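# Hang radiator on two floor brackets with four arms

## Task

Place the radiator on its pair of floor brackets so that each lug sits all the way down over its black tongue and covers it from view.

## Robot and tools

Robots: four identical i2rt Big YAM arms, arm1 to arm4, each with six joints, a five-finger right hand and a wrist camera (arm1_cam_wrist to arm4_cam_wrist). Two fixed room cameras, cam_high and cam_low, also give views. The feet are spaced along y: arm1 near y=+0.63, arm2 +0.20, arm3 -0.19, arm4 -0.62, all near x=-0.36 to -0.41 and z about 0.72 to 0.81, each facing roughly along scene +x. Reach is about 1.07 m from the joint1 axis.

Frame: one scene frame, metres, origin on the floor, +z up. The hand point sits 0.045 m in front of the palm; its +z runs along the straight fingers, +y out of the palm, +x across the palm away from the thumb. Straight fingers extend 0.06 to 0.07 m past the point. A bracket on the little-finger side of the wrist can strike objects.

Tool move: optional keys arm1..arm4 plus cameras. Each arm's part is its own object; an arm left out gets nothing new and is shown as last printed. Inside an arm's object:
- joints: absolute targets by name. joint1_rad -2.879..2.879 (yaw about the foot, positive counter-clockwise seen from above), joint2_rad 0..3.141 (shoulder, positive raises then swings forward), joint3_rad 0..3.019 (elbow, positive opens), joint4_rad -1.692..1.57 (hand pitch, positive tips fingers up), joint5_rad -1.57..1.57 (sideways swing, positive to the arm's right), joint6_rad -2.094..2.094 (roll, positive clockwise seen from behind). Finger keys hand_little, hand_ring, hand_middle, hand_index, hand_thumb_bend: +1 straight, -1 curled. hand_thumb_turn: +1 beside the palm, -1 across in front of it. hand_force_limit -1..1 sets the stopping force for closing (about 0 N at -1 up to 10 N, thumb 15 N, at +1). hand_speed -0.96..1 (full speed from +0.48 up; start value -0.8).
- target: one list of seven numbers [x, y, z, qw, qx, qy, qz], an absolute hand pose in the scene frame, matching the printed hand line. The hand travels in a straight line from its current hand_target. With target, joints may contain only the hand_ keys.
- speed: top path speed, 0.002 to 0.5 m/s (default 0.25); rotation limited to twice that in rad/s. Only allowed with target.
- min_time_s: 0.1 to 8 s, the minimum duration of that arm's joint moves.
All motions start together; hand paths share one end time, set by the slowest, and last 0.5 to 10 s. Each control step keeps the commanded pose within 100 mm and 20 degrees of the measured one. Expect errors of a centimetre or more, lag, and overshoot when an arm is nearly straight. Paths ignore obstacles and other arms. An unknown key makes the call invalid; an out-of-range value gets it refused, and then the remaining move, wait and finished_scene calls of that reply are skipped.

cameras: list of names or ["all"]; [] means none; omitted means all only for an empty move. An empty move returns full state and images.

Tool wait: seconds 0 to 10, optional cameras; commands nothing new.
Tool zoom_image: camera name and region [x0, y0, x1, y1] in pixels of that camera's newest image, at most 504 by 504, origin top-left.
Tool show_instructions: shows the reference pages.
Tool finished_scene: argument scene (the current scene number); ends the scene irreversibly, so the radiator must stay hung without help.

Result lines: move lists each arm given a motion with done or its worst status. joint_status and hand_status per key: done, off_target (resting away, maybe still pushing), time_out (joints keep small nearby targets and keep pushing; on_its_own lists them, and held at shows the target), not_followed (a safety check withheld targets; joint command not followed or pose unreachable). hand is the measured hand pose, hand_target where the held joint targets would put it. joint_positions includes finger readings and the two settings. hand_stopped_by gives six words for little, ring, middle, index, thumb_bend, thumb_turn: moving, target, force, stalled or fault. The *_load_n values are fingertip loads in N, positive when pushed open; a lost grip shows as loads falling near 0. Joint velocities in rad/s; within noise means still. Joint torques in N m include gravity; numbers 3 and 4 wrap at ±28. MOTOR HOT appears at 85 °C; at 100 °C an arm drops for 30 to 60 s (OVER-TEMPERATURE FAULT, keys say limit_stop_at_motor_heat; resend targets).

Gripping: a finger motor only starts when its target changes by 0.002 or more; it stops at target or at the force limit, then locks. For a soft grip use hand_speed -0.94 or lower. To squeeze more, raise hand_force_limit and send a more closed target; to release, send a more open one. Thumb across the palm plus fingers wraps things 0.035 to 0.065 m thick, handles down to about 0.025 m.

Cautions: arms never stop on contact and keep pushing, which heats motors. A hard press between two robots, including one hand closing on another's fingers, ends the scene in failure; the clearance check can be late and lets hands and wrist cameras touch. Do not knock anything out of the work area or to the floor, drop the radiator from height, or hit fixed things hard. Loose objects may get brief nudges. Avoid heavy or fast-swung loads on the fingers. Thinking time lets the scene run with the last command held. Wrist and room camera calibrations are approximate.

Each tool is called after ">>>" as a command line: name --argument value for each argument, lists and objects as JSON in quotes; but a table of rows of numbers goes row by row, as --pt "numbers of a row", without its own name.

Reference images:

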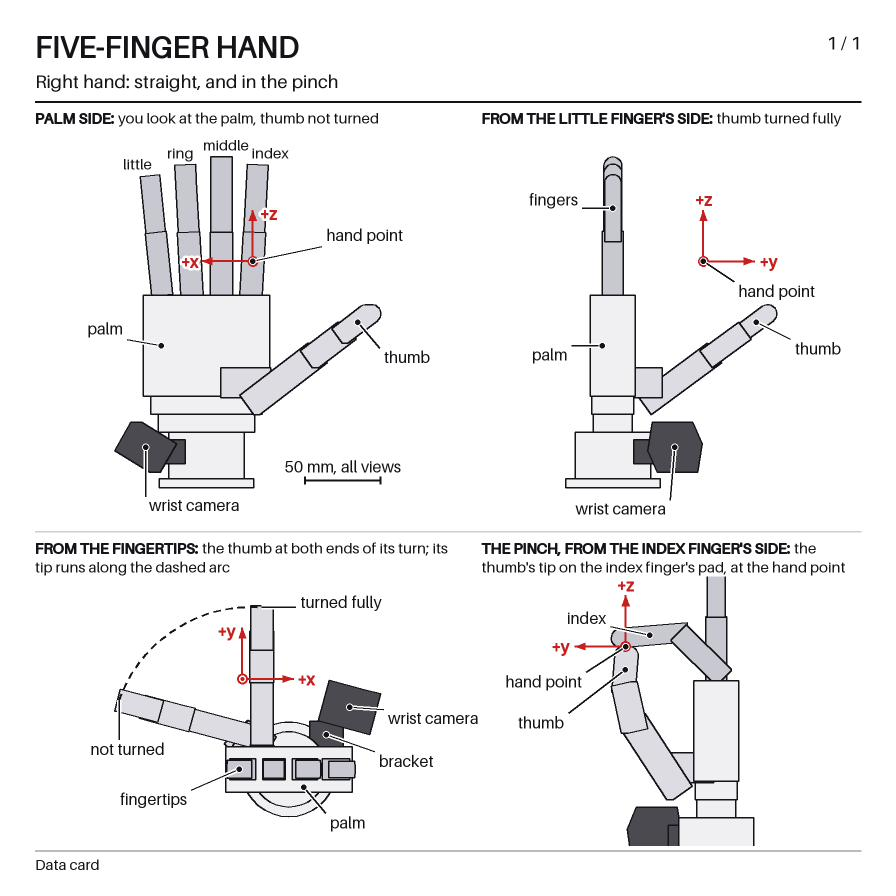

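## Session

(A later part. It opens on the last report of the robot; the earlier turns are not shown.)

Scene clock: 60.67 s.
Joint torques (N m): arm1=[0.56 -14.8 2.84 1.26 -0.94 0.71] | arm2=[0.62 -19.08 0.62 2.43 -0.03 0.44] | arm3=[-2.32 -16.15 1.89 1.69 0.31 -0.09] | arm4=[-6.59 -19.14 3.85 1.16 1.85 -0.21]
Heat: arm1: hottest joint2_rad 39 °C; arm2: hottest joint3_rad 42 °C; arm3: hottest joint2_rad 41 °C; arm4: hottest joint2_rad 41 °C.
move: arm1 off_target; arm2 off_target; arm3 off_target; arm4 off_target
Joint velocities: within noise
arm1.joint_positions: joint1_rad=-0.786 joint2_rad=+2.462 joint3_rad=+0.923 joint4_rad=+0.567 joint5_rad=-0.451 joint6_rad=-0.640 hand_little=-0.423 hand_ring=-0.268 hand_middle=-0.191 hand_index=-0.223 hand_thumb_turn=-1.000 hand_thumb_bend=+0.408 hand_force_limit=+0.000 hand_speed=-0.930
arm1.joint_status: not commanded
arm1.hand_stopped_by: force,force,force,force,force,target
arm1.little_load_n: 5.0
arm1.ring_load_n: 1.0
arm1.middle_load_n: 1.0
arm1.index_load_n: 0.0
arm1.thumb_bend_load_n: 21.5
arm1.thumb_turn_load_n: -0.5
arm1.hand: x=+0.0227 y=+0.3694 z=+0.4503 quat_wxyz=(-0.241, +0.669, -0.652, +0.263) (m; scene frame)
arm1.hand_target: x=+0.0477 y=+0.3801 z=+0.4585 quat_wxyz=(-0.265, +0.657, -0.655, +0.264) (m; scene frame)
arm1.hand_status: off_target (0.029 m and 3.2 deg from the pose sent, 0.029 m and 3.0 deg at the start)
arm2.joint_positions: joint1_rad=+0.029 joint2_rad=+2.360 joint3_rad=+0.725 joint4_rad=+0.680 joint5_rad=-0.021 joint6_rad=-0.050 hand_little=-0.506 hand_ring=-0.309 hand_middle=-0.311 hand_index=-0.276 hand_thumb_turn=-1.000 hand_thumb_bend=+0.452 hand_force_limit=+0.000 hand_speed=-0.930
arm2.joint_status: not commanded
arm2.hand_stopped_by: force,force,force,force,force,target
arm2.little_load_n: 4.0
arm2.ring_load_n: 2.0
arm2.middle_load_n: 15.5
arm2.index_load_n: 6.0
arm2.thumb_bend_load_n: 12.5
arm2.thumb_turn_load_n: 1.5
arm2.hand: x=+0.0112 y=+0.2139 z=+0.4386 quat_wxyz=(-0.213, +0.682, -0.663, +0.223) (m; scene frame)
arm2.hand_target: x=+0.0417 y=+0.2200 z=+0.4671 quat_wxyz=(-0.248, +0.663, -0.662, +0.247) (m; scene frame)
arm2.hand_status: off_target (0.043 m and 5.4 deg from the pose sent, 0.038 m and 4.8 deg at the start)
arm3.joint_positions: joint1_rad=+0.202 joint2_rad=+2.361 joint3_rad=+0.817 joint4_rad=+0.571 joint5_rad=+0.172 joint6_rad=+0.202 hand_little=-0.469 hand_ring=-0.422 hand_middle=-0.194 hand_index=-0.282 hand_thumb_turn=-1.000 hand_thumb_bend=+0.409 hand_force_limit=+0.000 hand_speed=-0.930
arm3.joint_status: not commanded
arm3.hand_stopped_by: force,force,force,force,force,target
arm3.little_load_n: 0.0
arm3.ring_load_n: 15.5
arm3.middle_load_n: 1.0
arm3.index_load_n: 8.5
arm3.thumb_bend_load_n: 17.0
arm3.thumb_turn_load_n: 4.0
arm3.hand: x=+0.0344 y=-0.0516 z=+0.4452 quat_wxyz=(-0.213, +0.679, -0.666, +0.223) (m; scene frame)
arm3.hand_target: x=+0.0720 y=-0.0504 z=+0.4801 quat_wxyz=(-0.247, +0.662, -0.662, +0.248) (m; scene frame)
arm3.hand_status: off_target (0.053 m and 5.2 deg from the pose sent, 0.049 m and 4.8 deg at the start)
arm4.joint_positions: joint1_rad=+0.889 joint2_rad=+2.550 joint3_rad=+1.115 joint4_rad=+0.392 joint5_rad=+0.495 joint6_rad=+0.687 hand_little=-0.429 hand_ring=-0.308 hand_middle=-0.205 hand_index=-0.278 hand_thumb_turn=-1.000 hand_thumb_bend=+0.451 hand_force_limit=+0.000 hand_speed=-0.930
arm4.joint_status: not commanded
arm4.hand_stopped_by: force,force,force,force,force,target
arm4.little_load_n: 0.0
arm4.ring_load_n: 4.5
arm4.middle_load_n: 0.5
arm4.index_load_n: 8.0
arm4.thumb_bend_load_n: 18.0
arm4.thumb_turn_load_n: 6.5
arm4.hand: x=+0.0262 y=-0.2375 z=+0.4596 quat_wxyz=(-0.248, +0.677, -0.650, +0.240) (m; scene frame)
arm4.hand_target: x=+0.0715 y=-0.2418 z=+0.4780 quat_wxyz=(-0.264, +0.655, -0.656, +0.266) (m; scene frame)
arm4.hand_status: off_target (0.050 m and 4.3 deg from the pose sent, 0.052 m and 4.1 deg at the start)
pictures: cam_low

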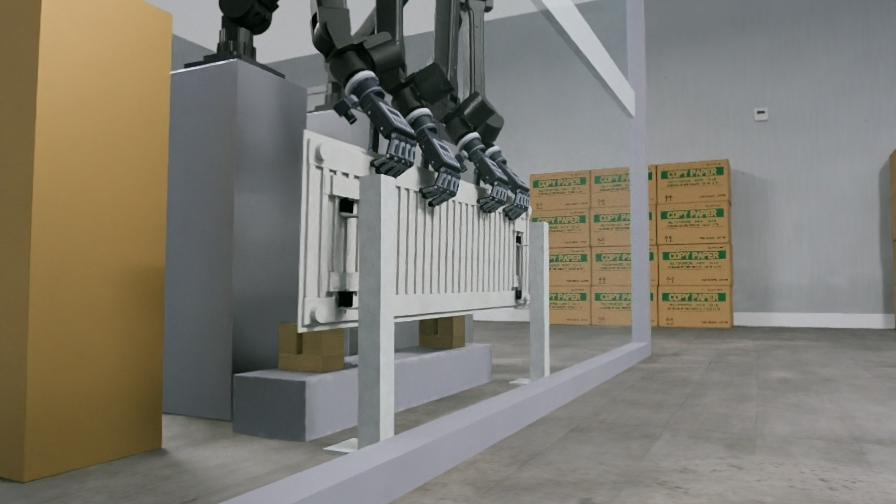

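>>> move --arm1 '{"target": [0.0495, 0.38, 0.460, -0.2763, 0.6509, -0.6509, 0.2763], "speed": 0.03}' --arm2 '{"target": [0.0435, 0.22, 0.470, -0.2592, 0.6579, -0.6579, 0.2592], "speed": 0.03}' --arm3 '{"target": [0.075, -0.050, 0.483, -0.2592, 0.6579, -0.6579, 0.2592], "speed": 0.03}' --arm4 '{"target": [0.076, -0.24, 0.479, -0.2763, 0.6509, -0.6509, 0.2763], "speed": 0.03}' --cameras '["cam_low"]'

>>> zoom_image --camera "cam_low" --region '[310, 170, 370, 230]'

>>> zoom_image --camera "cam_low" --region '[310, 260, 370, 320]'

>>> zoom_image --camera "cam_low" --region '[496, 205, 536, 255]'

>>> zoom_image --camera "cam_low" --region '[496, 262, 536, 312]'

Scene clock: 63.17 s.
Joint torques (N m): arm1=[-0.15 -14.86 1.99 2.11 -1.58 0.77] | arm2=[0.62 -19.96 -0.35 3.63 0.04 0.46] | arm3=[-2.02 -16.26 0.9 3.08 0.63 -0.05] | arm4=[-6.18 -18.9 3.37 2.18 2.48 -0.28]
Heat: arm1: hottest joint2_rad 39 °C; arm2: hottest joint2_rad 42 °C; arm3: hottest joint2_rad 41 °C; arm4: hottest joint2_rad 41 °C.
move: arm1 off_target; arm2 off_target; arm3 off_target; arm4 off_target
Joint velocities: within noise
arm1.joint_positions: joint1_rad=-0.786 joint2_rad=+2.472 joint3_rad=+0.923 joint4_rad=+0.590 joint5_rad=-0.458 joint6_rad=-0.640 hand_little=-0.423 hand_ring=-0.268 hand_middle=-0.191 hand_index=-0.223 hand_thumb_turn=-1.000 hand_thumb_bend=+0.408 hand_force_limit=+0.000 hand_speed=-0.930
arm1.joint_status: not commanded
arm1.hand_stopped_by: force,force,force,force,force,target
arm1.little_load_n: 6.5
arm1.ring_load_n: 0.0
arm1.middle_load_n: 0.0
arm1.index_load_n: 0.0
arm1.thumb_bend_load_n: 22.0
arm1.thumb_turn_load_n: -1.0
arm1.hand: x=+0.0242 y=+0.3697 z=+0.4486 quat_wxyz=(-0.244, +0.669, -0.648, +0.269) (m; scene frame)
arm1.hand_target: x=+0.0485 y=+0.3801 z=+0.4603 quat_wxyz=(-0.276, +0.653, -0.650, +0.274) (m; scene frame)
arm1.hand_status: off_target (0.030 m and 4.3 deg from the pose sent, 0.030 m and 4.8 deg at the start)
arm2.joint_positions: joint1_rad=+0.029 joint2_rad=+2.372 joint3_rad=+0.720 joint4_rad=+0.716 joint5_rad=-0.022 joint6_rad=-0.054 hand_little=-0.506 hand_ring=-0.309 hand_middle=-0.311 hand_index=-0.276 hand_thumb_turn=-1.000 hand_thumb_bend=+0.452 hand_force_limit=+0.000 hand_speed=-0.930
arm2.joint_status: not commanded
arm2.hand_stopped_by: force,force,force,force,force,target
arm2.little_load_n: 6.0
arm2.ring_load_n: 2.0
arm2.middle_load_n: 17.0
arm2.index_load_n: 4.5
arm2.thumb_bend_load_n: 12.5
arm2.thumb_turn_load_n: 1.0
arm2.hand: x=+0.0121 y=+0.2140 z=+0.4373 quat_wxyz=(-0.219, +0.682, -0.659, +0.230) (m; scene frame)
arm2.hand_target: x=+0.0426 y=+0.2199 z=+0.4689 quat_wxyz=(-0.259, +0.659, -0.658, +0.258) (m; scene frame)
arm2.hand_status: off_target (0.046 m and 6.3 deg from the pose sent, 0.045 m and 7.3 deg at the start)
arm3.joint_positions: joint1_rad=+0.202 joint2_rad=+2.366 joint3_rad=+0.816 joint4_rad=+0.591 joint5_rad=+0.172 joint6_rad=+0.196 hand_little=-0.469 hand_ring=-0.422 hand_middle=-0.195 hand_index=-0.282 hand_thumb_turn=-1.000 hand_thumb_bend=+0.409 hand_force_limit=+0.000 hand_speed=-0.930
arm3.joint_status: not commanded
arm3.hand_stopped_by: force,force,force,force,force,target
arm3.little_load_n: 0.0
arm3.ring_load_n: 16.0
arm3.middle_load_n: 0.0
arm3.index_load_n: 7.0
arm3.thumb_bend_load_n: 15.0
arm3.thumb_turn_load_n: 4.0
arm3.hand: x=+0.0364 y=-0.0515 z=+0.4451 quat_wxyz=(-0.218, +0.679, -0.663, +0.227) (m; scene frame)
arm3.hand_target: x=+0.0740 y=-0.0503 z=+0.4820 quat_wxyz=(-0.259, +0.658, -0.658, +0.259) (m; scene frame)
arm3.hand_status: off_target (0.054 m and 6.5 deg from the pose sent, 0.056 m and 7.2 deg at the start)
arm4.joint_positions: joint1_rad=+0.889 joint2_rad=+2.553 joint3_rad=+1.115 joint4_rad=+0.404 joint5_rad=+0.505 joint6_rad=+0.683 hand_little=-0.429 hand_ring=-0.308 hand_middle=-0.205 hand_index=-0.278 hand_thumb_turn=-1.000 hand_thumb_bend=+0.451 hand_force_limit=+0.000 hand_speed=-0.930
arm4.joint_status: not commanded
arm4.hand_stopped_by: force,force,force,force,force,target
arm4.little_load_n: 0.5
arm4.ring_load_n: 6.0
arm4.middle_load_n: 0.0
arm4.index_load_n: 6.5
arm4.thumb_bend_load_n: 18.0
arm4.thumb_turn_load_n: 7.0
arm4.hand: x=+0.0285 y=-0.2379 z=+0.4598 quat_wxyz=(-0.252, +0.675, -0.649, +0.245) (m; scene frame)
arm4.hand_target: x=+0.0741 y=-0.2418 z=+0.4799 quat_wxyz=(-0.274, +0.650, -0.652, +0.277) (m; scene frame)
arm4.hand_status: off_target (0.051 m and 5.4 deg from the pose sent, 0.054 m and 6.1 deg at the start)
pictures: cam_low

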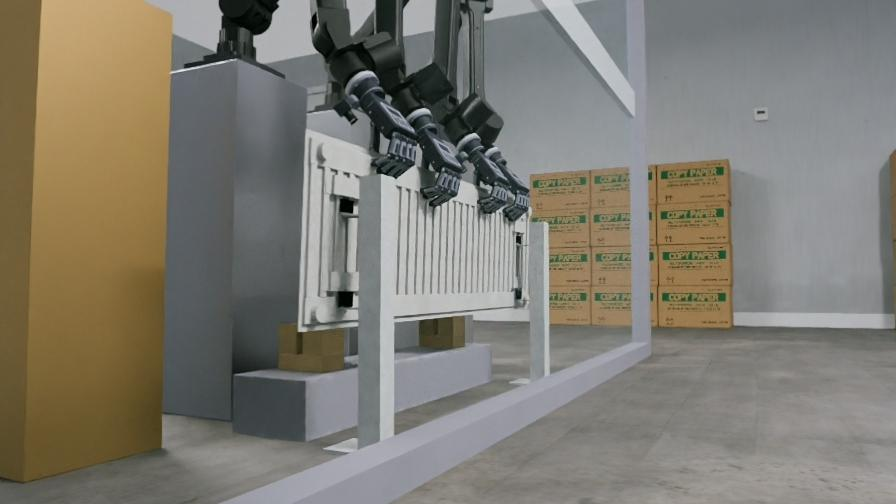

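Scaled by 8.400 from the camera's 896x504 image, which has a finer 1280x720 frame.

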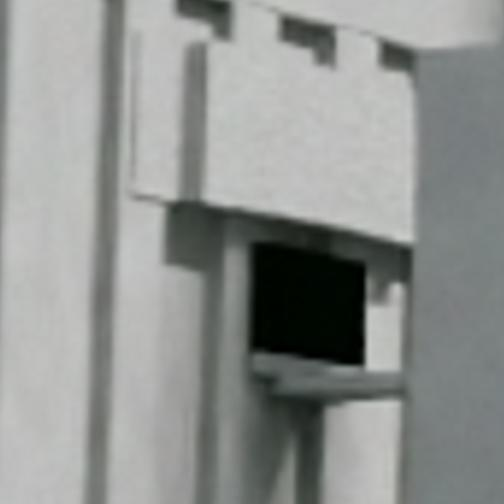

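Scaled by 8.400 from the camera's 896x504 image, which has a finer 1280x720 frame.

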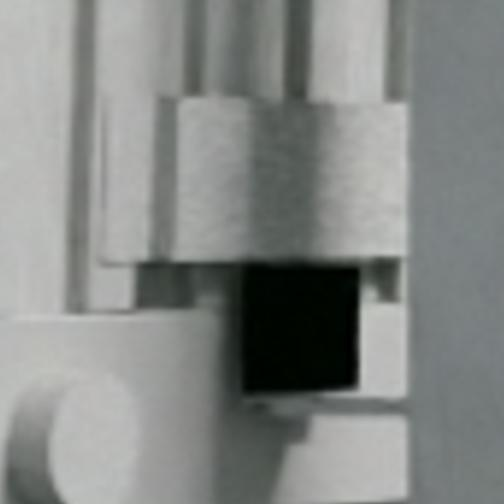

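Scaled by 10.080 from the camera's 896x504 image, which has a finer 1280x720 frame.

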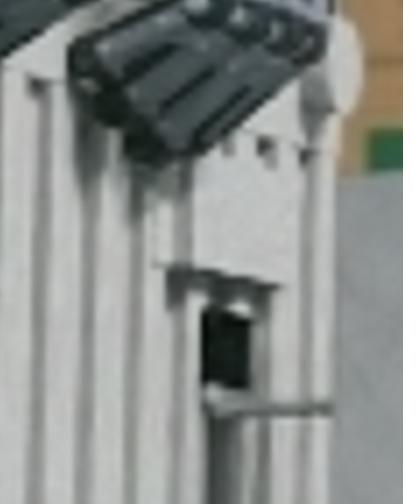

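Scaled by 10.080 from the camera's 896x504 image, which has a finer 1280x720 frame.

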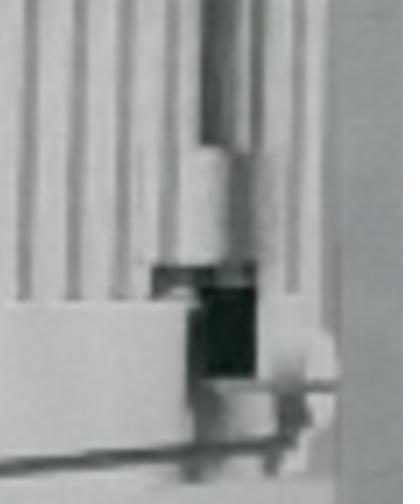

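>>> move --arm1 '{"target": [0.0535, 0.38, 0.463, -0.2763, 0.6509, -0.6509, 0.2763], "speed": 0.03}' --arm2 '{"target": [0.0475, 0.22, 0.473, -0.2592, 0.6579, -0.6579, 0.2592], "speed": 0.03}' --arm3 '{"target": [0.079, -0.050, 0.488, -0.2592, 0.6579, -0.6579, 0.2592], "speed": 0.03}' --arm4 '{"target": [0.080, -0.24, 0.484, -0.2763, 0.6509, -0.6509, 0.2763], "speed": 0.03}' --cameras '["cam_low", "cam_high"]'

>>> zoom_image --camera "cam_low" --region '[310, 170, 370, 230]'

>>> zoom_image --camera "cam_low" --region '[310, 260, 370, 320]'

>>> zoom_image --camera "cam_low" --region '[496, 205, 536, 255]'

>>> zoom_image --camera "cam_low" --region '[496, 262, 536, 312]'

>>> zoom_image --camera "cam_high" --region '[295, 215, 335, 285]'

>>> zoom_image --camera "cam_high" --region '[480, 315, 520, 395]'

Scene clock: 65.37 s.
Joint torques (N m): arm1=[0.38 -15.56 2.21 1.77 -1.44 0.84] | arm2=[0.15 -21.07 0.14 3.07 0.02 0.54] | arm3=[-2.14 -17.08 1.24 2.44 0.57 -0.08] | arm4=[-6.65 -19.72 3.33 1.89 2.34 -0.32]
Heat: arm1: hottest joint2_rad 39 °C; arm2: hottest joint2_rad 42 °C; arm3: hottest joint2_rad 41 °C; arm4: hottest joint2_rad 42 °C.
move: arm1 off_target; arm2 off_target; arm3 off_target; arm4 off_target
Joint velocities: within noise
arm1.joint_positions: joint1_rad=-0.786 joint2_rad=+2.472 joint3_rad=+0.923 joint4_rad=+0.590 joint5_rad=-0.458 joint6_rad=-0.640 hand_little=-0.423 hand_ring=-0.268 hand_middle=-0.191 hand_index=-0.223 hand_thumb_turn=-1.000 hand_thumb_bend=+0.408 hand_force_limit=+0.000 hand_speed=-0.930
arm1.joint_status: not commanded
arm1.hand_stopped_by: force,force,force,force,force,target
arm1.little_load_n: 6.5
arm1.ring_load_n: 0.0
arm1.middle_load_n: 0.5
arm1.index_load_n: 0.0
arm1.thumb_bend_load_n: 22.0
arm1.thumb_turn_load_n: -1.0
arm1.hand: x=+0.0243 y=+0.3698 z=+0.4486 quat_wxyz=(-0.245, +0.669, -0.648, +0.269) (m; scene frame)
arm1.hand_target: x=+0.0523 y=+0.3802 z=+0.4632 quat_wxyz=(-0.277, +0.653, -0.650, +0.274) (m; scene frame)
arm1.hand_status: off_target (0.034 m and 4.3 deg from the pose sent, 0.034 m and 4.3 deg at the start)
arm2.joint_positions: joint1_rad=+0.029 joint2_rad=+2.372 joint3_rad=+0.720 joint4_rad=+0.716 joint5_rad=-0.023 joint6_rad=-0.055 hand_little=-0.506 hand_ring=-0.309 hand_middle=-0.311 hand_index=-0.276 hand_thumb_turn=-1.000 hand_thumb_bend=+0.452 hand_force_limit=+0.000 hand_speed=-0.930
arm2.joint_status: not commanded
arm2.hand_stopped_by: force,force,force,force,force,target
arm2.little_load_n: 6.5
arm2.ring_load_n: 2.0
arm2.middle_load_n: 17.0
arm2.index_load_n: 5.0
arm2.thumb_bend_load_n: 12.5
arm2.thumb_turn_load_n: 1.0
arm2.hand: x=+0.0120 y=+0.2141 z=+0.4373 quat_wxyz=(-0.219, +0.682, -0.659, +0.230) (m; scene frame)
arm2.hand_target: x=+0.0465 y=+0.2199 z=+0.4717 quat_wxyz=(-0.260, +0.659, -0.658, +0.258) (m; scene frame)
arm2.hand_status: off_target (0.051 m and 6.3 deg from the pose sent, 0.051 m and 6.3 deg at the start)
arm3.joint_positions: joint1_rad=+0.202 joint2_rad=+2.367 joint3_rad=+0.816 joint4_rad=+0.591 joint5_rad=+0.172 joint6_rad=+0.196 hand_little=-0.469 hand_ring=-0.422 hand_middle=-0.195 hand_index=-0.282 hand_thumb_turn=-1.000 hand_thumb_bend=+0.409 hand_force_limit=+0.000 hand_speed=-0.930
arm3.joint_status: not commanded
arm3.hand_stopped_by: force,force,force,force,force,target
arm3.little_load_n: 0.0
arm3.ring_load_n: 16.0
arm3.middle_load_n: 0.0
arm3.index_load_n: 7.5
arm3.thumb_bend_load_n: 15.0
arm3.thumb_turn_load_n: 4.0
arm3.hand: x=+0.0362 y=-0.0515 z=+0.4449 quat_wxyz=(-0.218, +0.679, -0.663, +0.227) (m; scene frame)
arm3.hand_target: x=+0.0777 y=-0.0504 z=+0.4864 quat_wxyz=(-0.259, +0.658, -0.658, +0.260) (m; scene frame)
arm3.hand_status: off_target (0.061 m and 6.5 deg from the pose sent, 0.061 m and 6.5 deg at the start)
arm4.joint_positions: joint1_rad=+0.889 joint2_rad=+2.553 joint3_rad=+1.115 joint4_rad=+0.404 joint5_rad=+0.505 joint6_rad=+0.682 hand_little=-0.429 hand_ring=-0.308 hand_middle=-0.205 hand_index=-0.278 hand_thumb_turn=-1.000 hand_thumb_bend=+0.451 hand_force_limit=+0.000 hand_speed=-0.930
arm4.joint_status: not commanded
arm4.hand_stopped_by: force,force,force,force,force,target
arm4.little_load_n: 0.0
arm4.ring_load_n: 5.5
arm4.middle_load_n: 0.0
arm4.index_load_n: 6.0
arm4.thumb_bend_load_n: 18.5
arm4.thumb_turn_load_n: 7.5
arm4.hand: x=+0.0286 y=-0.2380 z=+0.4598 quat_wxyz=(-0.251, +0.676, -0.648, +0.245) (m; scene frame)
arm4.hand_target: x=+0.0780 y=-0.2420 z=+0.4846 quat_wxyz=(-0.274, +0.650, -0.652, +0.277) (m; scene frame)
arm4.hand_status: off_target (0.057 m and 5.4 deg from the pose sent, 0.057 m and 5.3 deg at the start)
pictures: cam_high, cam_low

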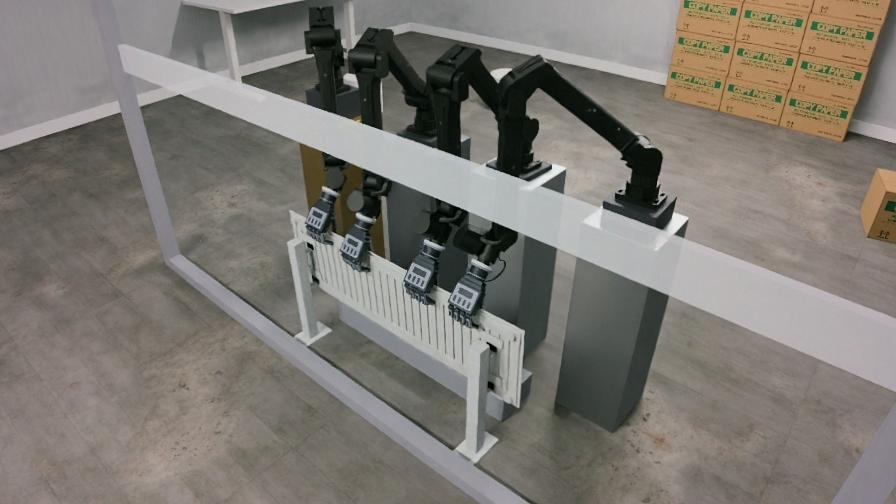

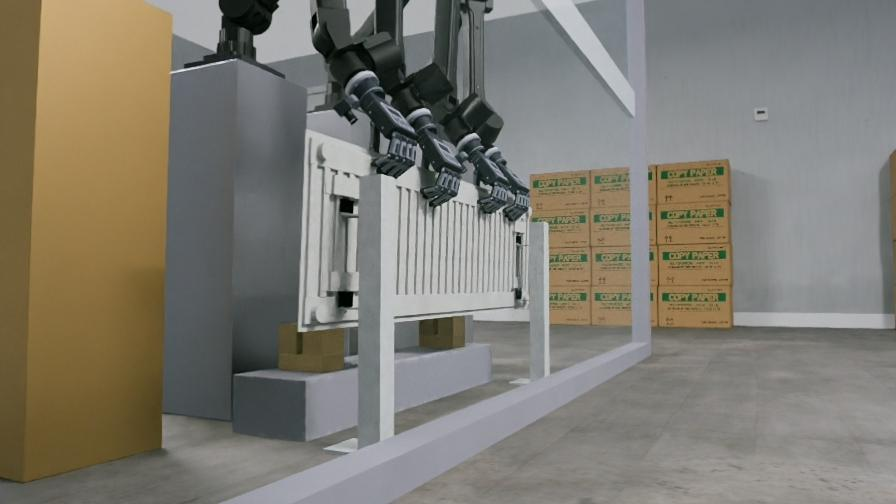

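Scaled by 8.400 from the camera's 896x504 image, which has a finer 1280x720 frame.

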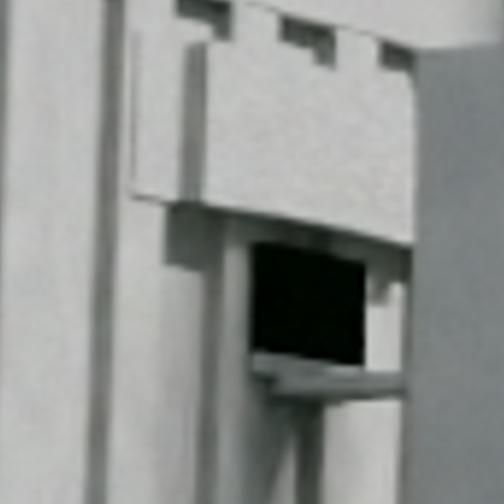

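Scaled by 8.400 from the camera's 896x504 image, which has a finer 1280x720 frame.

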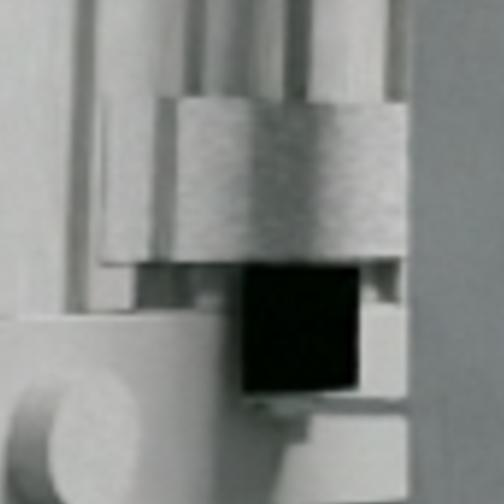

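Scaled by 10.080 from the camera's 896x504 image, which has a finer 1280x720 frame.

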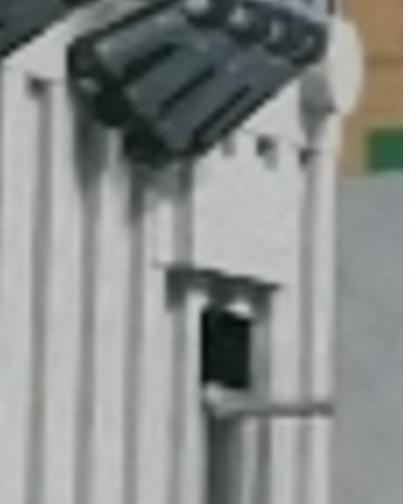

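Scaled by 10.080 from the camera's 896x504 image, which has a finer 1280x720 frame.

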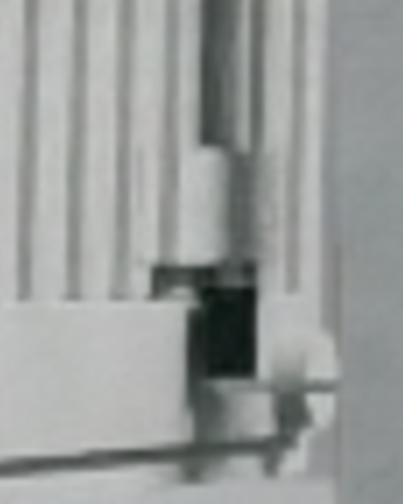

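Scaled by 7.200 from the camera's 896x504 image, which has a finer 1280x720 frame.

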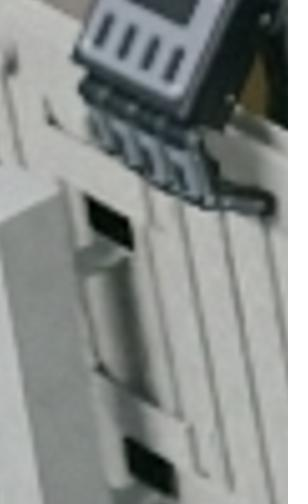

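Scaled by 6.300 from the camera's 896x504 image, which has a finer 1280x720 frame.

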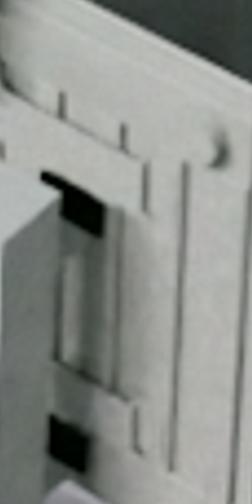

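>>> move --arm1 '{"target": [0.0575, 0.38, 0.463, -0.2763, 0.6509, -0.6509, 0.2763], "speed": 0.04}' --arm2 '{"target": [0.0515, 0.22, 0.473, -0.2592, 0.6579, -0.6579, 0.2592], "speed": 0.04}' --arm3 '{"target": [0.084, -0.050, 0.490, -0.2592, 0.6579, -0.6579, 0.2592], "speed": 0.04}' --arm4 '{"target": [0.086, -0.24, 0.487, -0.2763, 0.6509, -0.6509, 0.2763], "speed": 0.04}' --cameras '["cam_low"]'

>>> zoom_image --camera "cam_low" --region '[310, 170, 370, 230]'

>>> zoom_image --camera "cam_low" --region '[310, 260, 370, 320]'

>>> zoom_image --camera "cam_low" --region '[496, 205, 536, 255]'

>>> zoom_image --camera "cam_low" --region '[496, 262, 536, 312]'

Scene clock: 67.57 s.
Joint torques (N m): arm1=[0.79 -15.5 2.77 1.65 -1.33 0.89] | arm2=[0.62 -20.66 0.94 2.44 0.01 0.48] | arm3=[-2.26 -17.44 2.03 1.89 0.5 -0.08] | arm4=[-7.41 -20.25 3.7 1.66 2.18 -0.35]
Heat: arm1: hottest joint2_rad 40 °C; arm2: hottest joint2_rad 42 °C; arm3: hottest joint2_rad 42 °C; arm4: hottest joint2_rad 42 °C.
move: arm1 off_target; arm2 off_target; arm3 off_target; arm4 off_target
Joint velocities: within noise
arm1.joint_positions: joint1_rad=-0.786 joint2_rad=+2.472 joint3_rad=+0.923 joint4_rad=+0.590 joint5_rad=-0.458 joint6_rad=-0.639 hand_little=-0.423 hand_ring=-0.268 hand_middle=-0.191 hand_index=-0.223 hand_thumb_turn=-1.000 hand_thumb_bend=+0.408 hand_force_limit=+0.000 hand_speed=-0.930
arm1.joint_status: not commanded
arm1.hand_stopped_by: force,force,force,force,force,target
arm1.little_load_n: 7.0
arm1.ring_load_n: 0.0
arm1.middle_load_n: 0.0
arm1.index_load_n: 0.0
arm1.thumb_bend_load_n: 22.0
arm1.thumb_turn_load_n: -1.5
arm1.hand: x=+0.0243 y=+0.3699 z=+0.4486 quat_wxyz=(-0.245, +0.669, -0.649, +0.268) (m; scene frame)
arm1.hand_target: x=+0.0561 y=+0.3804 z=+0.4634 quat_wxyz=(-0.277, +0.653, -0.650, +0.274) (m; scene frame)
arm1.hand_status: off_target (0.038 m and 4.3 deg from the pose sent, 0.038 m and 4.3 deg at the start)
arm2.joint_positions: joint1_rad=+0.029 joint2_rad=+2.372 joint3_rad=+0.721 joint4_rad=+0.716 joint5_rad=-0.023 joint6_rad=-0.055 hand_little=-0.506 hand_ring=-0.309 hand_middle=-0.311 hand_index=-0.276 hand_thumb_turn=-1.000 hand_thumb_bend=+0.452 hand_force_limit=+0.000 hand_speed=-0.930
arm2.joint_status: not commanded
arm2.hand_stopped_by: force,force,force,force,force,target
arm2.little_load_n: 6.5
arm2.ring_load_n: 1.5
arm2.middle_load_n: 17.5
arm2.index_load_n: 5.0
arm2.thumb_bend_load_n: 12.5
arm2.thumb_turn_load_n: 1.0
arm2.hand: x=+0.0125 y=+0.2141 z=+0.4374 quat_wxyz=(-0.220, +0.682, -0.659, +0.230) (m; scene frame)
arm2.hand_target: x=+0.0504 y=+0.2199 z=+0.4720 quat_wxyz=(-0.260, +0.658, -0.657, +0.258) (m; scene frame)
arm2.hand_status: off_target (0.053 m and 6.3 deg from the pose sent, 0.054 m and 6.3 deg at the start)
arm3.joint_positions: joint1_rad=+0.200 joint2_rad=+2.367 joint3_rad=+0.816 joint4_rad=+0.591 joint5_rad=+0.172 joint6_rad=+0.195 hand_little=-0.469 hand_ring=-0.422 hand_middle=-0.195 hand_index=-0.282 hand_thumb_turn=-1.000 hand_thumb_bend=+0.409 hand_force_limit=+0.000 hand_speed=-0.930
arm3.joint_status: not commanded
arm3.hand_stopped_by: force,force,force,force,force,target
arm3.little_load_n: 0.0
arm3.ring_load_n: 16.0
arm3.middle_load_n: 0.0
arm3.index_load_n: 7.5
arm3.thumb_bend_load_n: 15.0
arm3.thumb_turn_load_n: 4.0
arm3.hand: x=+0.0364 y=-0.0523 z=+0.4449 quat_wxyz=(-0.218, +0.679, -0.663, +0.227) (m; scene frame)
arm3.hand_target: x=+0.0824 y=-0.0506 z=+0.4886 quat_wxyz=(-0.259, +0.658, -0.658, +0.260) (m; scene frame)
arm3.hand_status: off_target (0.066 m and 6.5 deg from the pose sent, 0.066 m and 6.5 deg at the start)
arm4.joint_positions: joint1_rad=+0.889 joint2_rad=+2.553 joint3_rad=+1.115 joint4_rad=+0.404 joint5_rad=+0.504 joint6_rad=+0.676 hand_little=-0.429 hand_ring=-0.308 hand_middle=-0.205 hand_index=-0.278 hand_thumb_turn=-1.000 hand_thumb_bend=+0.451 hand_force_limit=+0.000 hand_speed=-0.930
arm4.joint_status: not commanded
arm4.hand_stopped_by: force,force,force,force,force,target
arm4.little_load_n: 0.5
arm4.ring_load_n: 3.5
arm4.middle_load_n: 0.0
arm4.index_load_n: 7.0
arm4.thumb_bend_load_n: 18.0
arm4.thumb_turn_load_n: 8.0
arm4.hand: x=+0.0286 y=-0.2379 z=+0.4598 quat_wxyz=(-0.251, +0.678, -0.646, +0.246) (m; scene frame)
arm4.hand_target: x=+0.0837 y=-0.2425 z=+0.4877 quat_wxyz=(-0.274, +0.650, -0.652, +0.278) (m; scene frame)
arm4.hand_status: off_target (0.064 m and 5.5 deg from the pose sent, 0.063 m and 5.4 deg at the start)
pictures: cam_low

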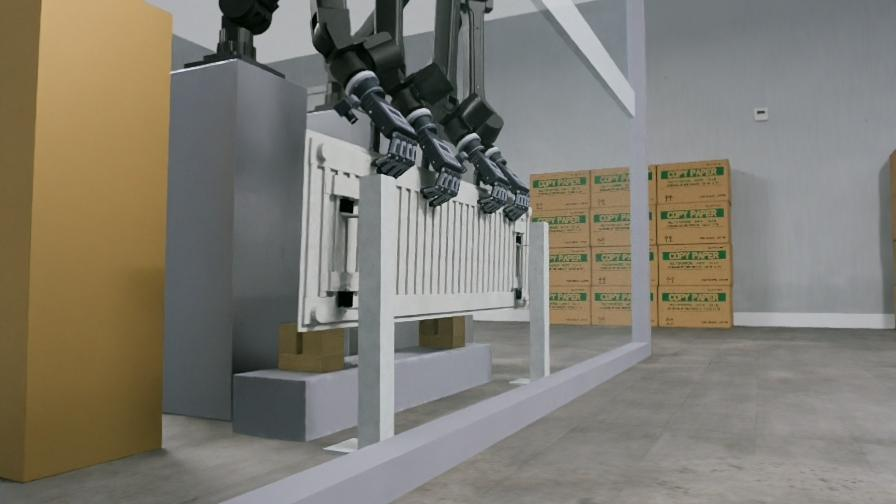

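Scaled by 8.400 from the camera's 896x504 image, which has a finer 1280x720 frame.

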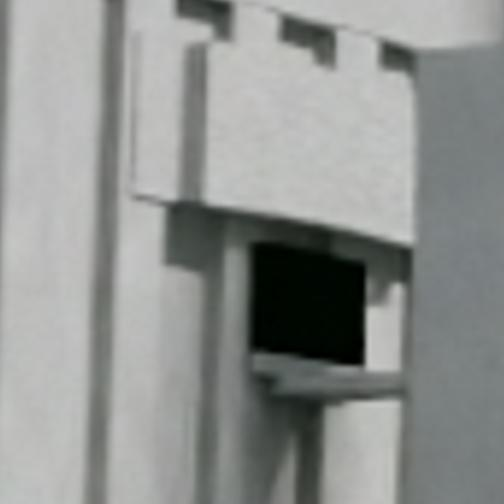

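Scaled by 8.400 from the camera's 896x504 image, which has a finer 1280x720 frame.

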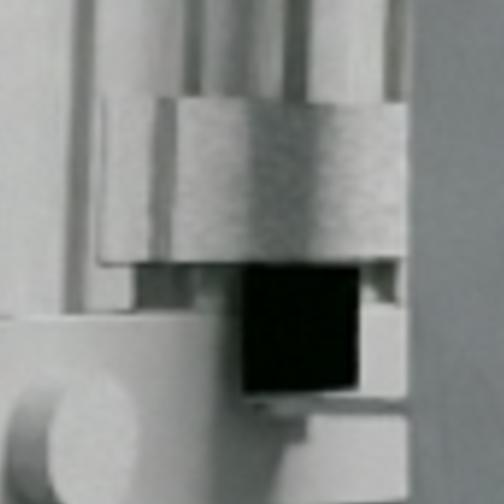

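Scaled by 10.080 from the camera's 896x504 image, which has a finer 1280x720 frame.

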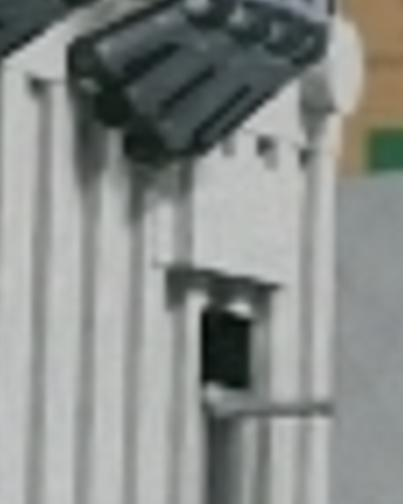

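Scaled by 10.080 from the camera's 896x504 image, which has a finer 1280x720 frame.

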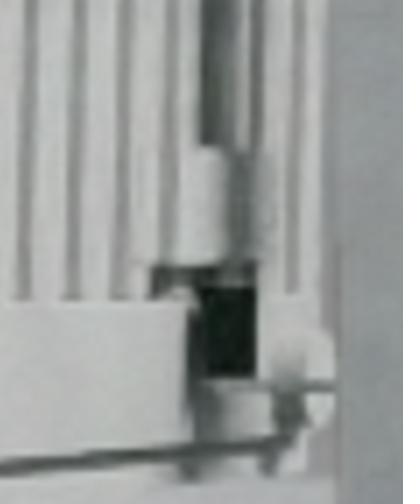

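>>> move --arm1 '{"target": [0.0575, 0.38, 0.472, -0.2763, 0.6509, -0.6509, 0.2763], "speed": 0.06}' --arm2 '{"target": [0.0515, 0.22, 0.482, -0.2592, 0.6579, -0.6579, 0.2592], "speed": 0.06}' --arm3 '{"target": [0.084, -0.050, 0.500, -0.2592, 0.6579, -0.6579, 0.2592], "speed": 0.06}' --arm4 '{"target": [0.086, -0.24, 0.497, -0.2763, 0.6509, -0.6509, 0.2763], "speed": 0.06}' --cameras '["cam_low"]'

>>> zoom_image --camera "cam_low" --region '[310, 170, 370, 230]'

>>> zoom_image --camera "cam_low" --region '[310, 260, 370, 320]'

>>> zoom_image --camera "cam_low" --region '[496, 205, 536, 255]'

>>> zoom_image --camera "cam_low" --region '[496, 262, 536, 312]'

Scene clock: 69.67 s.
Joint torques (N m): arm1=[0.85 -17.2 1.81 1.21 -1.34 0.89] | arm2=[0.21 -22.07 0.24 1.98 -0.04 0.45] | arm3=[-2.14 -19.25 1.29 1.54 0.51 -0.09] | arm4=[-7.41 -22.01 2.84 1.29 2.21 -0.34]
Heat: arm1: hottest joint2_rad 40 °C; arm2: hottest joint2_rad 42 °C; arm3: hottest joint2_rad 42 °C; arm4: hottest joint2_rad 42 °C.
move: arm1 off_target; arm2 off_target; arm3 off_target; arm4 off_target
Joint velocities: within noise
arm1.joint_positions: joint1_rad=-0.786 joint2_rad=+2.472 joint3_rad=+0.923 joint4_rad=+0.590 joint5_rad=-0.458 joint6_rad=-0.639 hand_little=-0.423 hand_ring=-0.268 hand_middle=-0.191 hand_index=-0.223 hand_thumb_turn=-1.000 hand_thumb_bend=+0.408 hand_force_limit=+0.000 hand_speed=-0.930
arm1.joint_status: not commanded
arm1.hand_stopped_by: force,force,force,force,force,target
arm1.little_load_n: 7.0
arm1.ring_load_n: 0.0
arm1.middle_load_n: 0.5
arm1.index_load_n: 0.0
arm1.thumb_bend_load_n: 22.0
arm1.thumb_turn_load_n: -1.5
arm1.hand: x=+0.0243 y=+0.3698 z=+0.4486 quat_wxyz=(-0.245, +0.669, -0.649, +0.268) (m; scene frame)
arm1.hand_target: x=+0.0562 y=+0.3803 z=+0.4715 quat_wxyz=(-0.277, +0.653, -0.650, +0.274) (m; scene frame)
arm1.hand_status: off_target (0.042 m and 4.3 deg from the pose sent, 0.042 m and 4.3 deg at the start)
arm2.joint_positions: joint1_rad=+0.029 joint2_rad=+2.372 joint3_rad=+0.721 joint4_rad=+0.712 joint5_rad=-0.023 joint6_rad=-0.055 hand_little=-0.506 hand_ring=-0.309 hand_middle=-0.311 hand_index=-0.276 hand_thumb_turn=-1.000 hand_thumb_bend=+0.452 hand_force_limit=+0.000 hand_speed=-0.930
arm2.joint_status: not commanded
arm2.hand_stopped_by: force,force,force,force,force,target
arm2.little_load_n: 5.5
arm2.ring_load_n: 1.0
arm2.middle_load_n: 17.0
arm2.index_load_n: 5.0
arm2.thumb_bend_load_n: 12.5
arm2.thumb_turn_load_n: 1.0
arm2.hand: x=+0.0116 y=+0.2141 z=+0.4370 quat_wxyz=(-0.219, +0.683, -0.659, +0.228) (m; scene frame)
arm2.hand_target: x=+0.0503 y=+0.2200 z=+0.4793 quat_wxyz=(-0.260, +0.658, -0.657, +0.258) (m; scene frame)
arm2.hand_status: off_target (0.060 m and 6.5 deg from the pose sent, 0.060 m and 6.3 deg at the start)
arm3.joint_positions: joint1_rad=+0.200 joint2_rad=+2.367 joint3_rad=+0.817 joint4_rad=+0.584 joint5_rad=+0.172 joint6_rad=+0.195 hand_little=-0.469 hand_ring=-0.422 hand_middle=-0.195 hand_index=-0.282 hand_thumb_turn=-1.000 hand_thumb_bend=+0.409 hand_force_limit=+0.000 hand_speed=-0.930
arm3.joint_status: not commanded
arm3.hand_stopped_by: force,force,force,force,force,target
arm3.little_load_n: 0.0
arm3.ring_load_n: 16.0
arm3.middle_load_n: 0.0
arm3.index_load_n: 7.0
arm3.thumb_bend_load_n: 15.5
arm3.thumb_turn_load_n: 4.0
arm3.hand: x=+0.0356 y=-0.0525 z=+0.4442 quat_wxyz=(-0.215, +0.680, -0.664, +0.226) (m; scene frame)
arm3.hand_target: x=+0.0824 y=-0.0504 z=+0.4965 quat_wxyz=(-0.259, +0.658, -0.658, +0.260) (m; scene frame)
arm3.hand_status: off_target (0.074 m and 6.8 deg from the pose sent, 0.073 m and 6.5 deg at the start)
arm4.joint_positions: joint1_rad=+0.889 joint2_rad=+2.553 joint3_rad=+1.115 joint4_rad=+0.404 joint5_rad=+0.503 joint6_rad=+0.675 hand_little=-0.429 hand_ring=-0.308 hand_middle=-0.205 hand_index=-0.278 hand_thumb_turn=-1.000 hand_thumb_bend=+0.451 hand_force_limit=+0.000 hand_speed=-0.930
arm4.joint_status: not commanded
arm4.hand_stopped_by: force,force,force,force,force,target
arm4.little_load_n: 0.0
arm4.ring_load_n: 3.0
arm4.middle_load_n: 0.0
arm4.index_load_n: 7.5
arm4.thumb_bend_load_n: 18.0
arm4.thumb_turn_load_n: 8.0
arm4.hand: x=+0.0285 y=-0.2379 z=+0.4597 quat_wxyz=(-0.251, +0.678, -0.646, +0.246) (m; scene frame)
arm4.hand_target: x=+0.0839 y=-0.2422 z=+0.4962 quat_wxyz=(-0.274, +0.650, -0.652, +0.278) (m; scene frame)
arm4.hand_status: off_target (0.069 m and 5.6 deg from the pose sent, 0.068 m and 5.5 deg at the start)
pictures: cam_low

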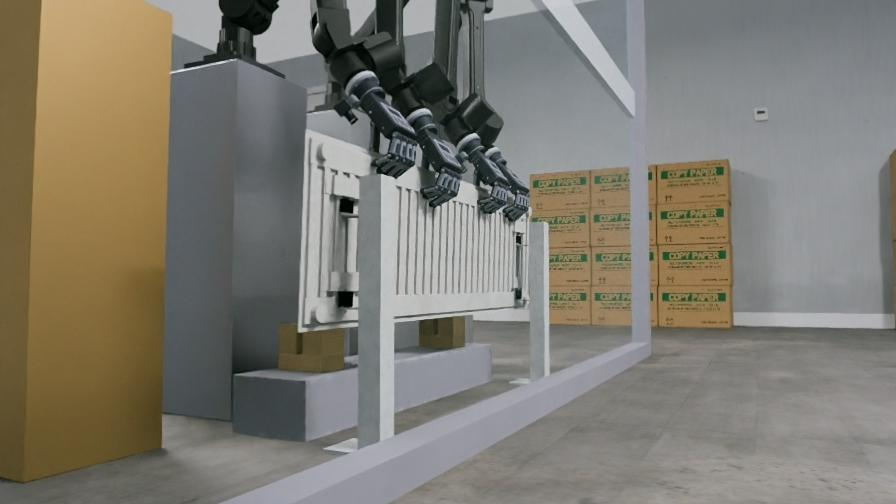

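Scaled by 8.400 from the camera's 896x504 image, which has a finer 1280x720 frame.

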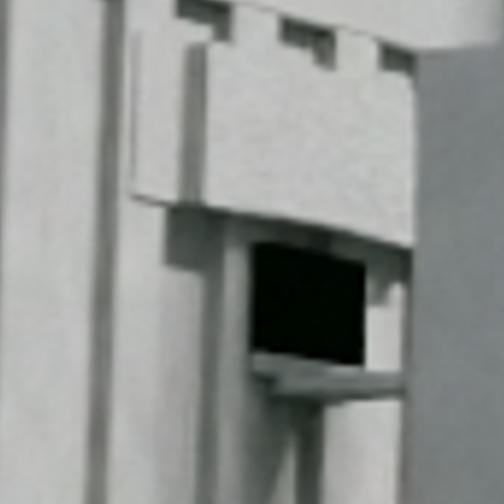

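Scaled by 8.400 from the camera's 896x504 image, which has a finer 1280x720 frame.

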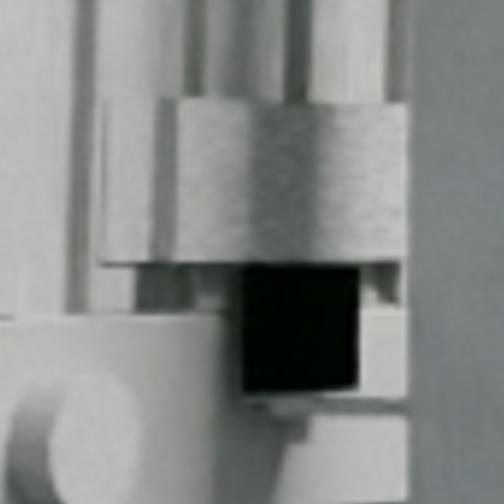

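Scaled by 10.080 from the camera's 896x504 image, which has a finer 1280x720 frame.

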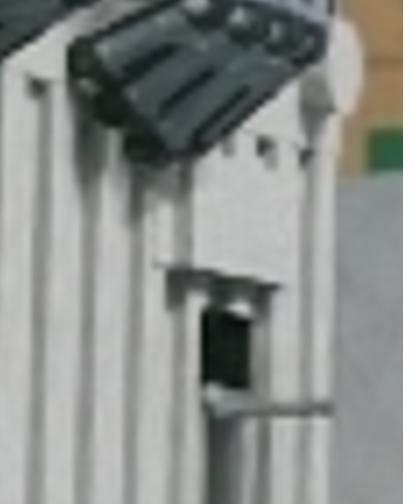

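Scaled by 10.080 from the camera's 896x504 image, which has a finer 1280x720 frame.

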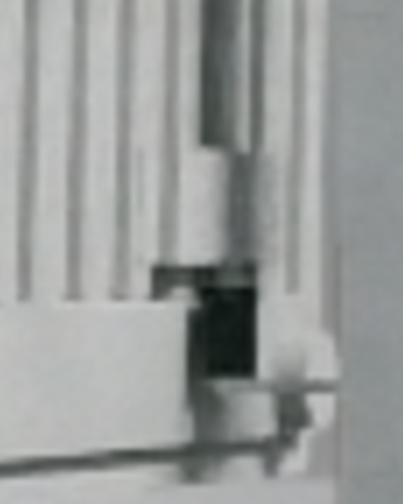

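>>> move --arm1 '{"target": [0.069, 0.38, 0.472, -0.2763, 0.6509, -0.6509, 0.2763], "speed": 0.06}' --arm2 '{"target": [0.063, 0.22, 0.482, -0.2592, 0.6579, -0.6579, 0.2592], "speed": 0.06}' --arm3 '{"target": [0.096, -0.050, 0.500, -0.2592, 0.6579, -0.6579, 0.2592], "speed": 0.06}' --arm4 '{"target": [0.098, -0.24, 0.497, -0.2763, 0.6509, -0.6509, 0.2763], "speed": 0.06}' --cameras '["cam_low"]'

>>> zoom_image --camera "cam_low" --region '[310, 170, 370, 230]'

>>> zoom_image --camera "cam_low" --region '[310, 260, 370, 320]'

>>> zoom_image --camera "cam_low" --region '[496, 205, 536, 255]'

>>> zoom_image --camera "cam_low" --region '[496, 262, 536, 312]'

Scene clock: 72.00 s.
Joint torques (N m): arm1=[1.67 -17.2 3.11 1.03 -1.36 0.97] | arm2=[0.79 -22.12 1.29 2.19 -0.01 0.5] | arm3=[-2.37 -19.25 2.3 1.76 0.55 -0.14] | arm4=[-8.29 -21.89 4.05 1.16 2.33 -0.4]
Heat: arm1: hottest joint2_rad 40 °C; arm2: hottest joint2_rad 42 °C; arm3: hottest joint2_rad 42 °C; arm4: hottest joint2_rad 43 °C.
move: arm1 off_target; arm2 off_target; arm3 off_target; arm4 off_target
Joint velocities: within noise
arm1.joint_positions: joint1_rad=-0.781 joint2_rad=+2.472 joint3_rad=+0.928 joint4_rad=+0.582 joint5_rad=-0.448 joint6_rad=-0.632 hand_little=-0.423 hand_ring=-0.268 hand_middle=-0.191 hand_index=-0.223 hand_thumb_turn=-1.000 hand_thumb_bend=+0.409 hand_force_limit=+0.000 hand_speed=-0.930
arm1.joint_status: not commanded
arm1.hand_stopped_by: force,force,force,force,force,target
arm1.little_load_n: 10.5
arm1.ring_load_n: 0.0
arm1.middle_load_n: 0.0
arm1.index_load_n: 0.0
arm1.thumb_bend_load_n: 23.5
arm1.thumb_turn_load_n: -2.0
arm1.hand: x=+0.0255 y=+0.3700 z=+0.4478 quat_wxyz=(-0.242, +0.668, -0.652, +0.266) (m; scene frame)
arm1.hand_target: x=+0.0670 y=+0.3809 z=+0.4721 quat_wxyz=(-0.277, +0.653, -0.649, +0.274) (m; scene frame)
arm1.hand_status: off_target (0.051 m and 4.6 deg from the pose sent, 0.052 m and 4.3 deg at the start)
arm2.joint_positions: joint1_rad=+0.029 joint2_rad=+2.371 joint3_rad=+0.734 joint4_rad=+0.683 joint5_rad=-0.023 joint6_rad=-0.055 hand_little=-0.506 hand_ring=-0.309 hand_middle=-0.311 hand_index=-0.276 hand_thumb_turn=-1.000 hand_thumb_bend=+0.452 hand_force_limit=+0.000 hand_speed=-0.930
arm2.joint_status: not commanded
arm2.hand_stopped_by: force,force,force,force,force,target
arm2.little_load_n: 6.5
arm2.ring_load_n: 1.0
arm2.middle_load_n: 16.5
arm2.index_load_n: 4.0
arm2.thumb_bend_load_n: 12.5
arm2.thumb_turn_load_n: 1.0
arm2.hand: x=+0.0131 y=+0.2142 z=+0.4352 quat_wxyz=(-0.214, +0.684, -0.661, +0.223) (m; scene frame)
arm2.hand_target: x=+0.0612 y=+0.2200 z=+0.4801 quat_wxyz=(-0.260, +0.658, -0.657, +0.258) (m; scene frame)
arm2.hand_status: off_target (0.069 m and 7.3 deg from the pose sent, 0.069 m and 6.5 deg at the start)
arm3.joint_positions: joint1_rad=+0.196 joint2_rad=+2.367 joint3_rad=+0.834 joint4_rad=+0.550 joint5_rad=+0.167 joint6_rad=+0.194 hand_little=-0.469 hand_ring=-0.422 hand_middle=-0.195 hand_index=-0.282 hand_thumb_turn=-1.000 hand_thumb_bend=+0.409 hand_force_limit=+0.000 hand_speed=-0.930
arm3.joint_status: not commanded
arm3.hand_stopped_by: force,force,force,force,force,target
arm3.little_load_n: 0.0
arm3.ring_load_n: 19.5
arm3.middle_load_n: 0.0
arm3.index_load_n: 8.0
arm3.thumb_bend_load_n: 15.0
arm3.thumb_turn_load_n: 4.0
arm3.hand: x=+0.0378 y=-0.0528 z=+0.4426 quat_wxyz=(-0.209, +0.682, -0.666, +0.220) (m; scene frame)
arm3.hand_target: x=+0.0936 y=-0.0507 z=+0.4976 quat_wxyz=(-0.259, +0.658, -0.658, +0.260) (m; scene frame)
arm3.hand_status: off_target (0.082 m and 7.8 deg from the pose sent, 0.082 m and 6.8 deg at the start)
arm4.joint_positions: joint1_rad=+0.880 joint2_rad=+2.553 joint3_rad=+1.118 joint4_rad=+0.399 joint5_rad=+0.491 joint6_rad=+0.664 hand_little=-0.429 hand_ring=-0.308 hand_middle=-0.205 hand_index=-0.278 hand_thumb_turn=-1.000 hand_thumb_bend=+0.451 hand_force_limit=+0.000 hand_speed=-0.930
arm4.joint_status: not commanded
arm4.hand_stopped_by: force,force,force,force,force,target
arm4.little_load_n: 0.0
arm4.ring_load_n: 1.0
arm4.middle_load_n: 0.0
arm4.index_load_n: 8.0
arm4.thumb_bend_load_n: 18.5
arm4.thumb_turn_load_n: 9.0
arm4.hand: x=+0.0300 y=-0.2399 z=+0.4589 quat_wxyz=(-0.248, +0.681, -0.645, +0.242) (m; scene frame)
arm4.hand_target: x=+0.0952 y=-0.2432 z=+0.4974 quat_wxyz=(-0.274, +0.650, -0.652, +0.278) (m; scene frame)
arm4.hand_status: off_target (0.078 m and 6.2 deg from the pose sent, 0.079 m and 5.5 deg at the start)
pictures: cam_low

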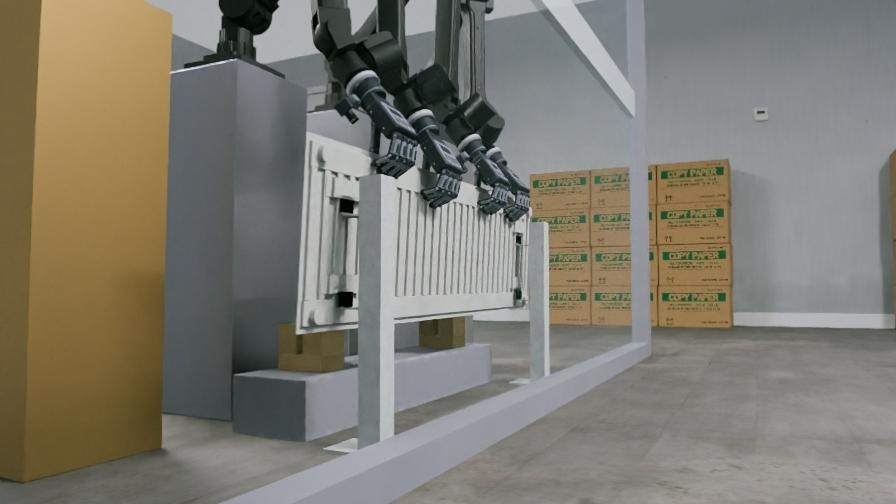

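Scaled by 8.400 from the camera's 896x504 image, which has a finer 1280x720 frame.

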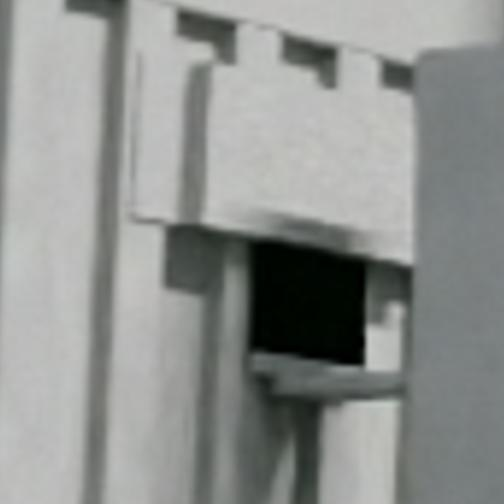

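Scaled by 8.400 from the camera's 896x504 image, which has a finer 1280x720 frame.

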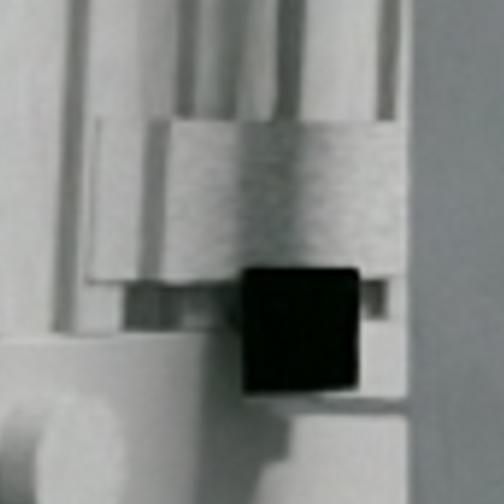

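Scaled by 10.080 from the camera's 896x504 image, which has a finer 1280x720 frame.

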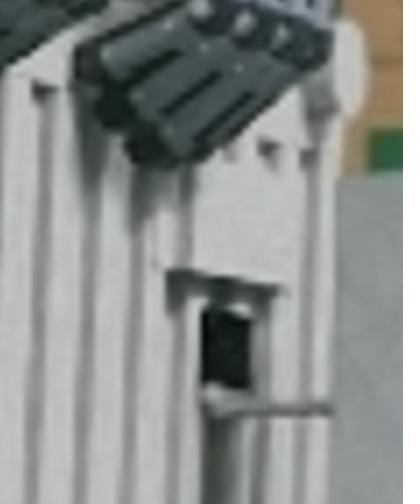

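Scaled by 10.080 from the camera's 896x504 image, which has a finer 1280x720 frame.

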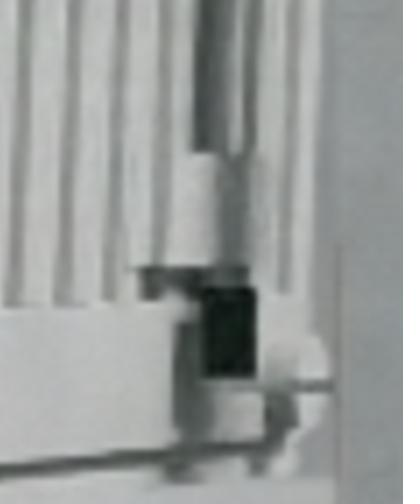

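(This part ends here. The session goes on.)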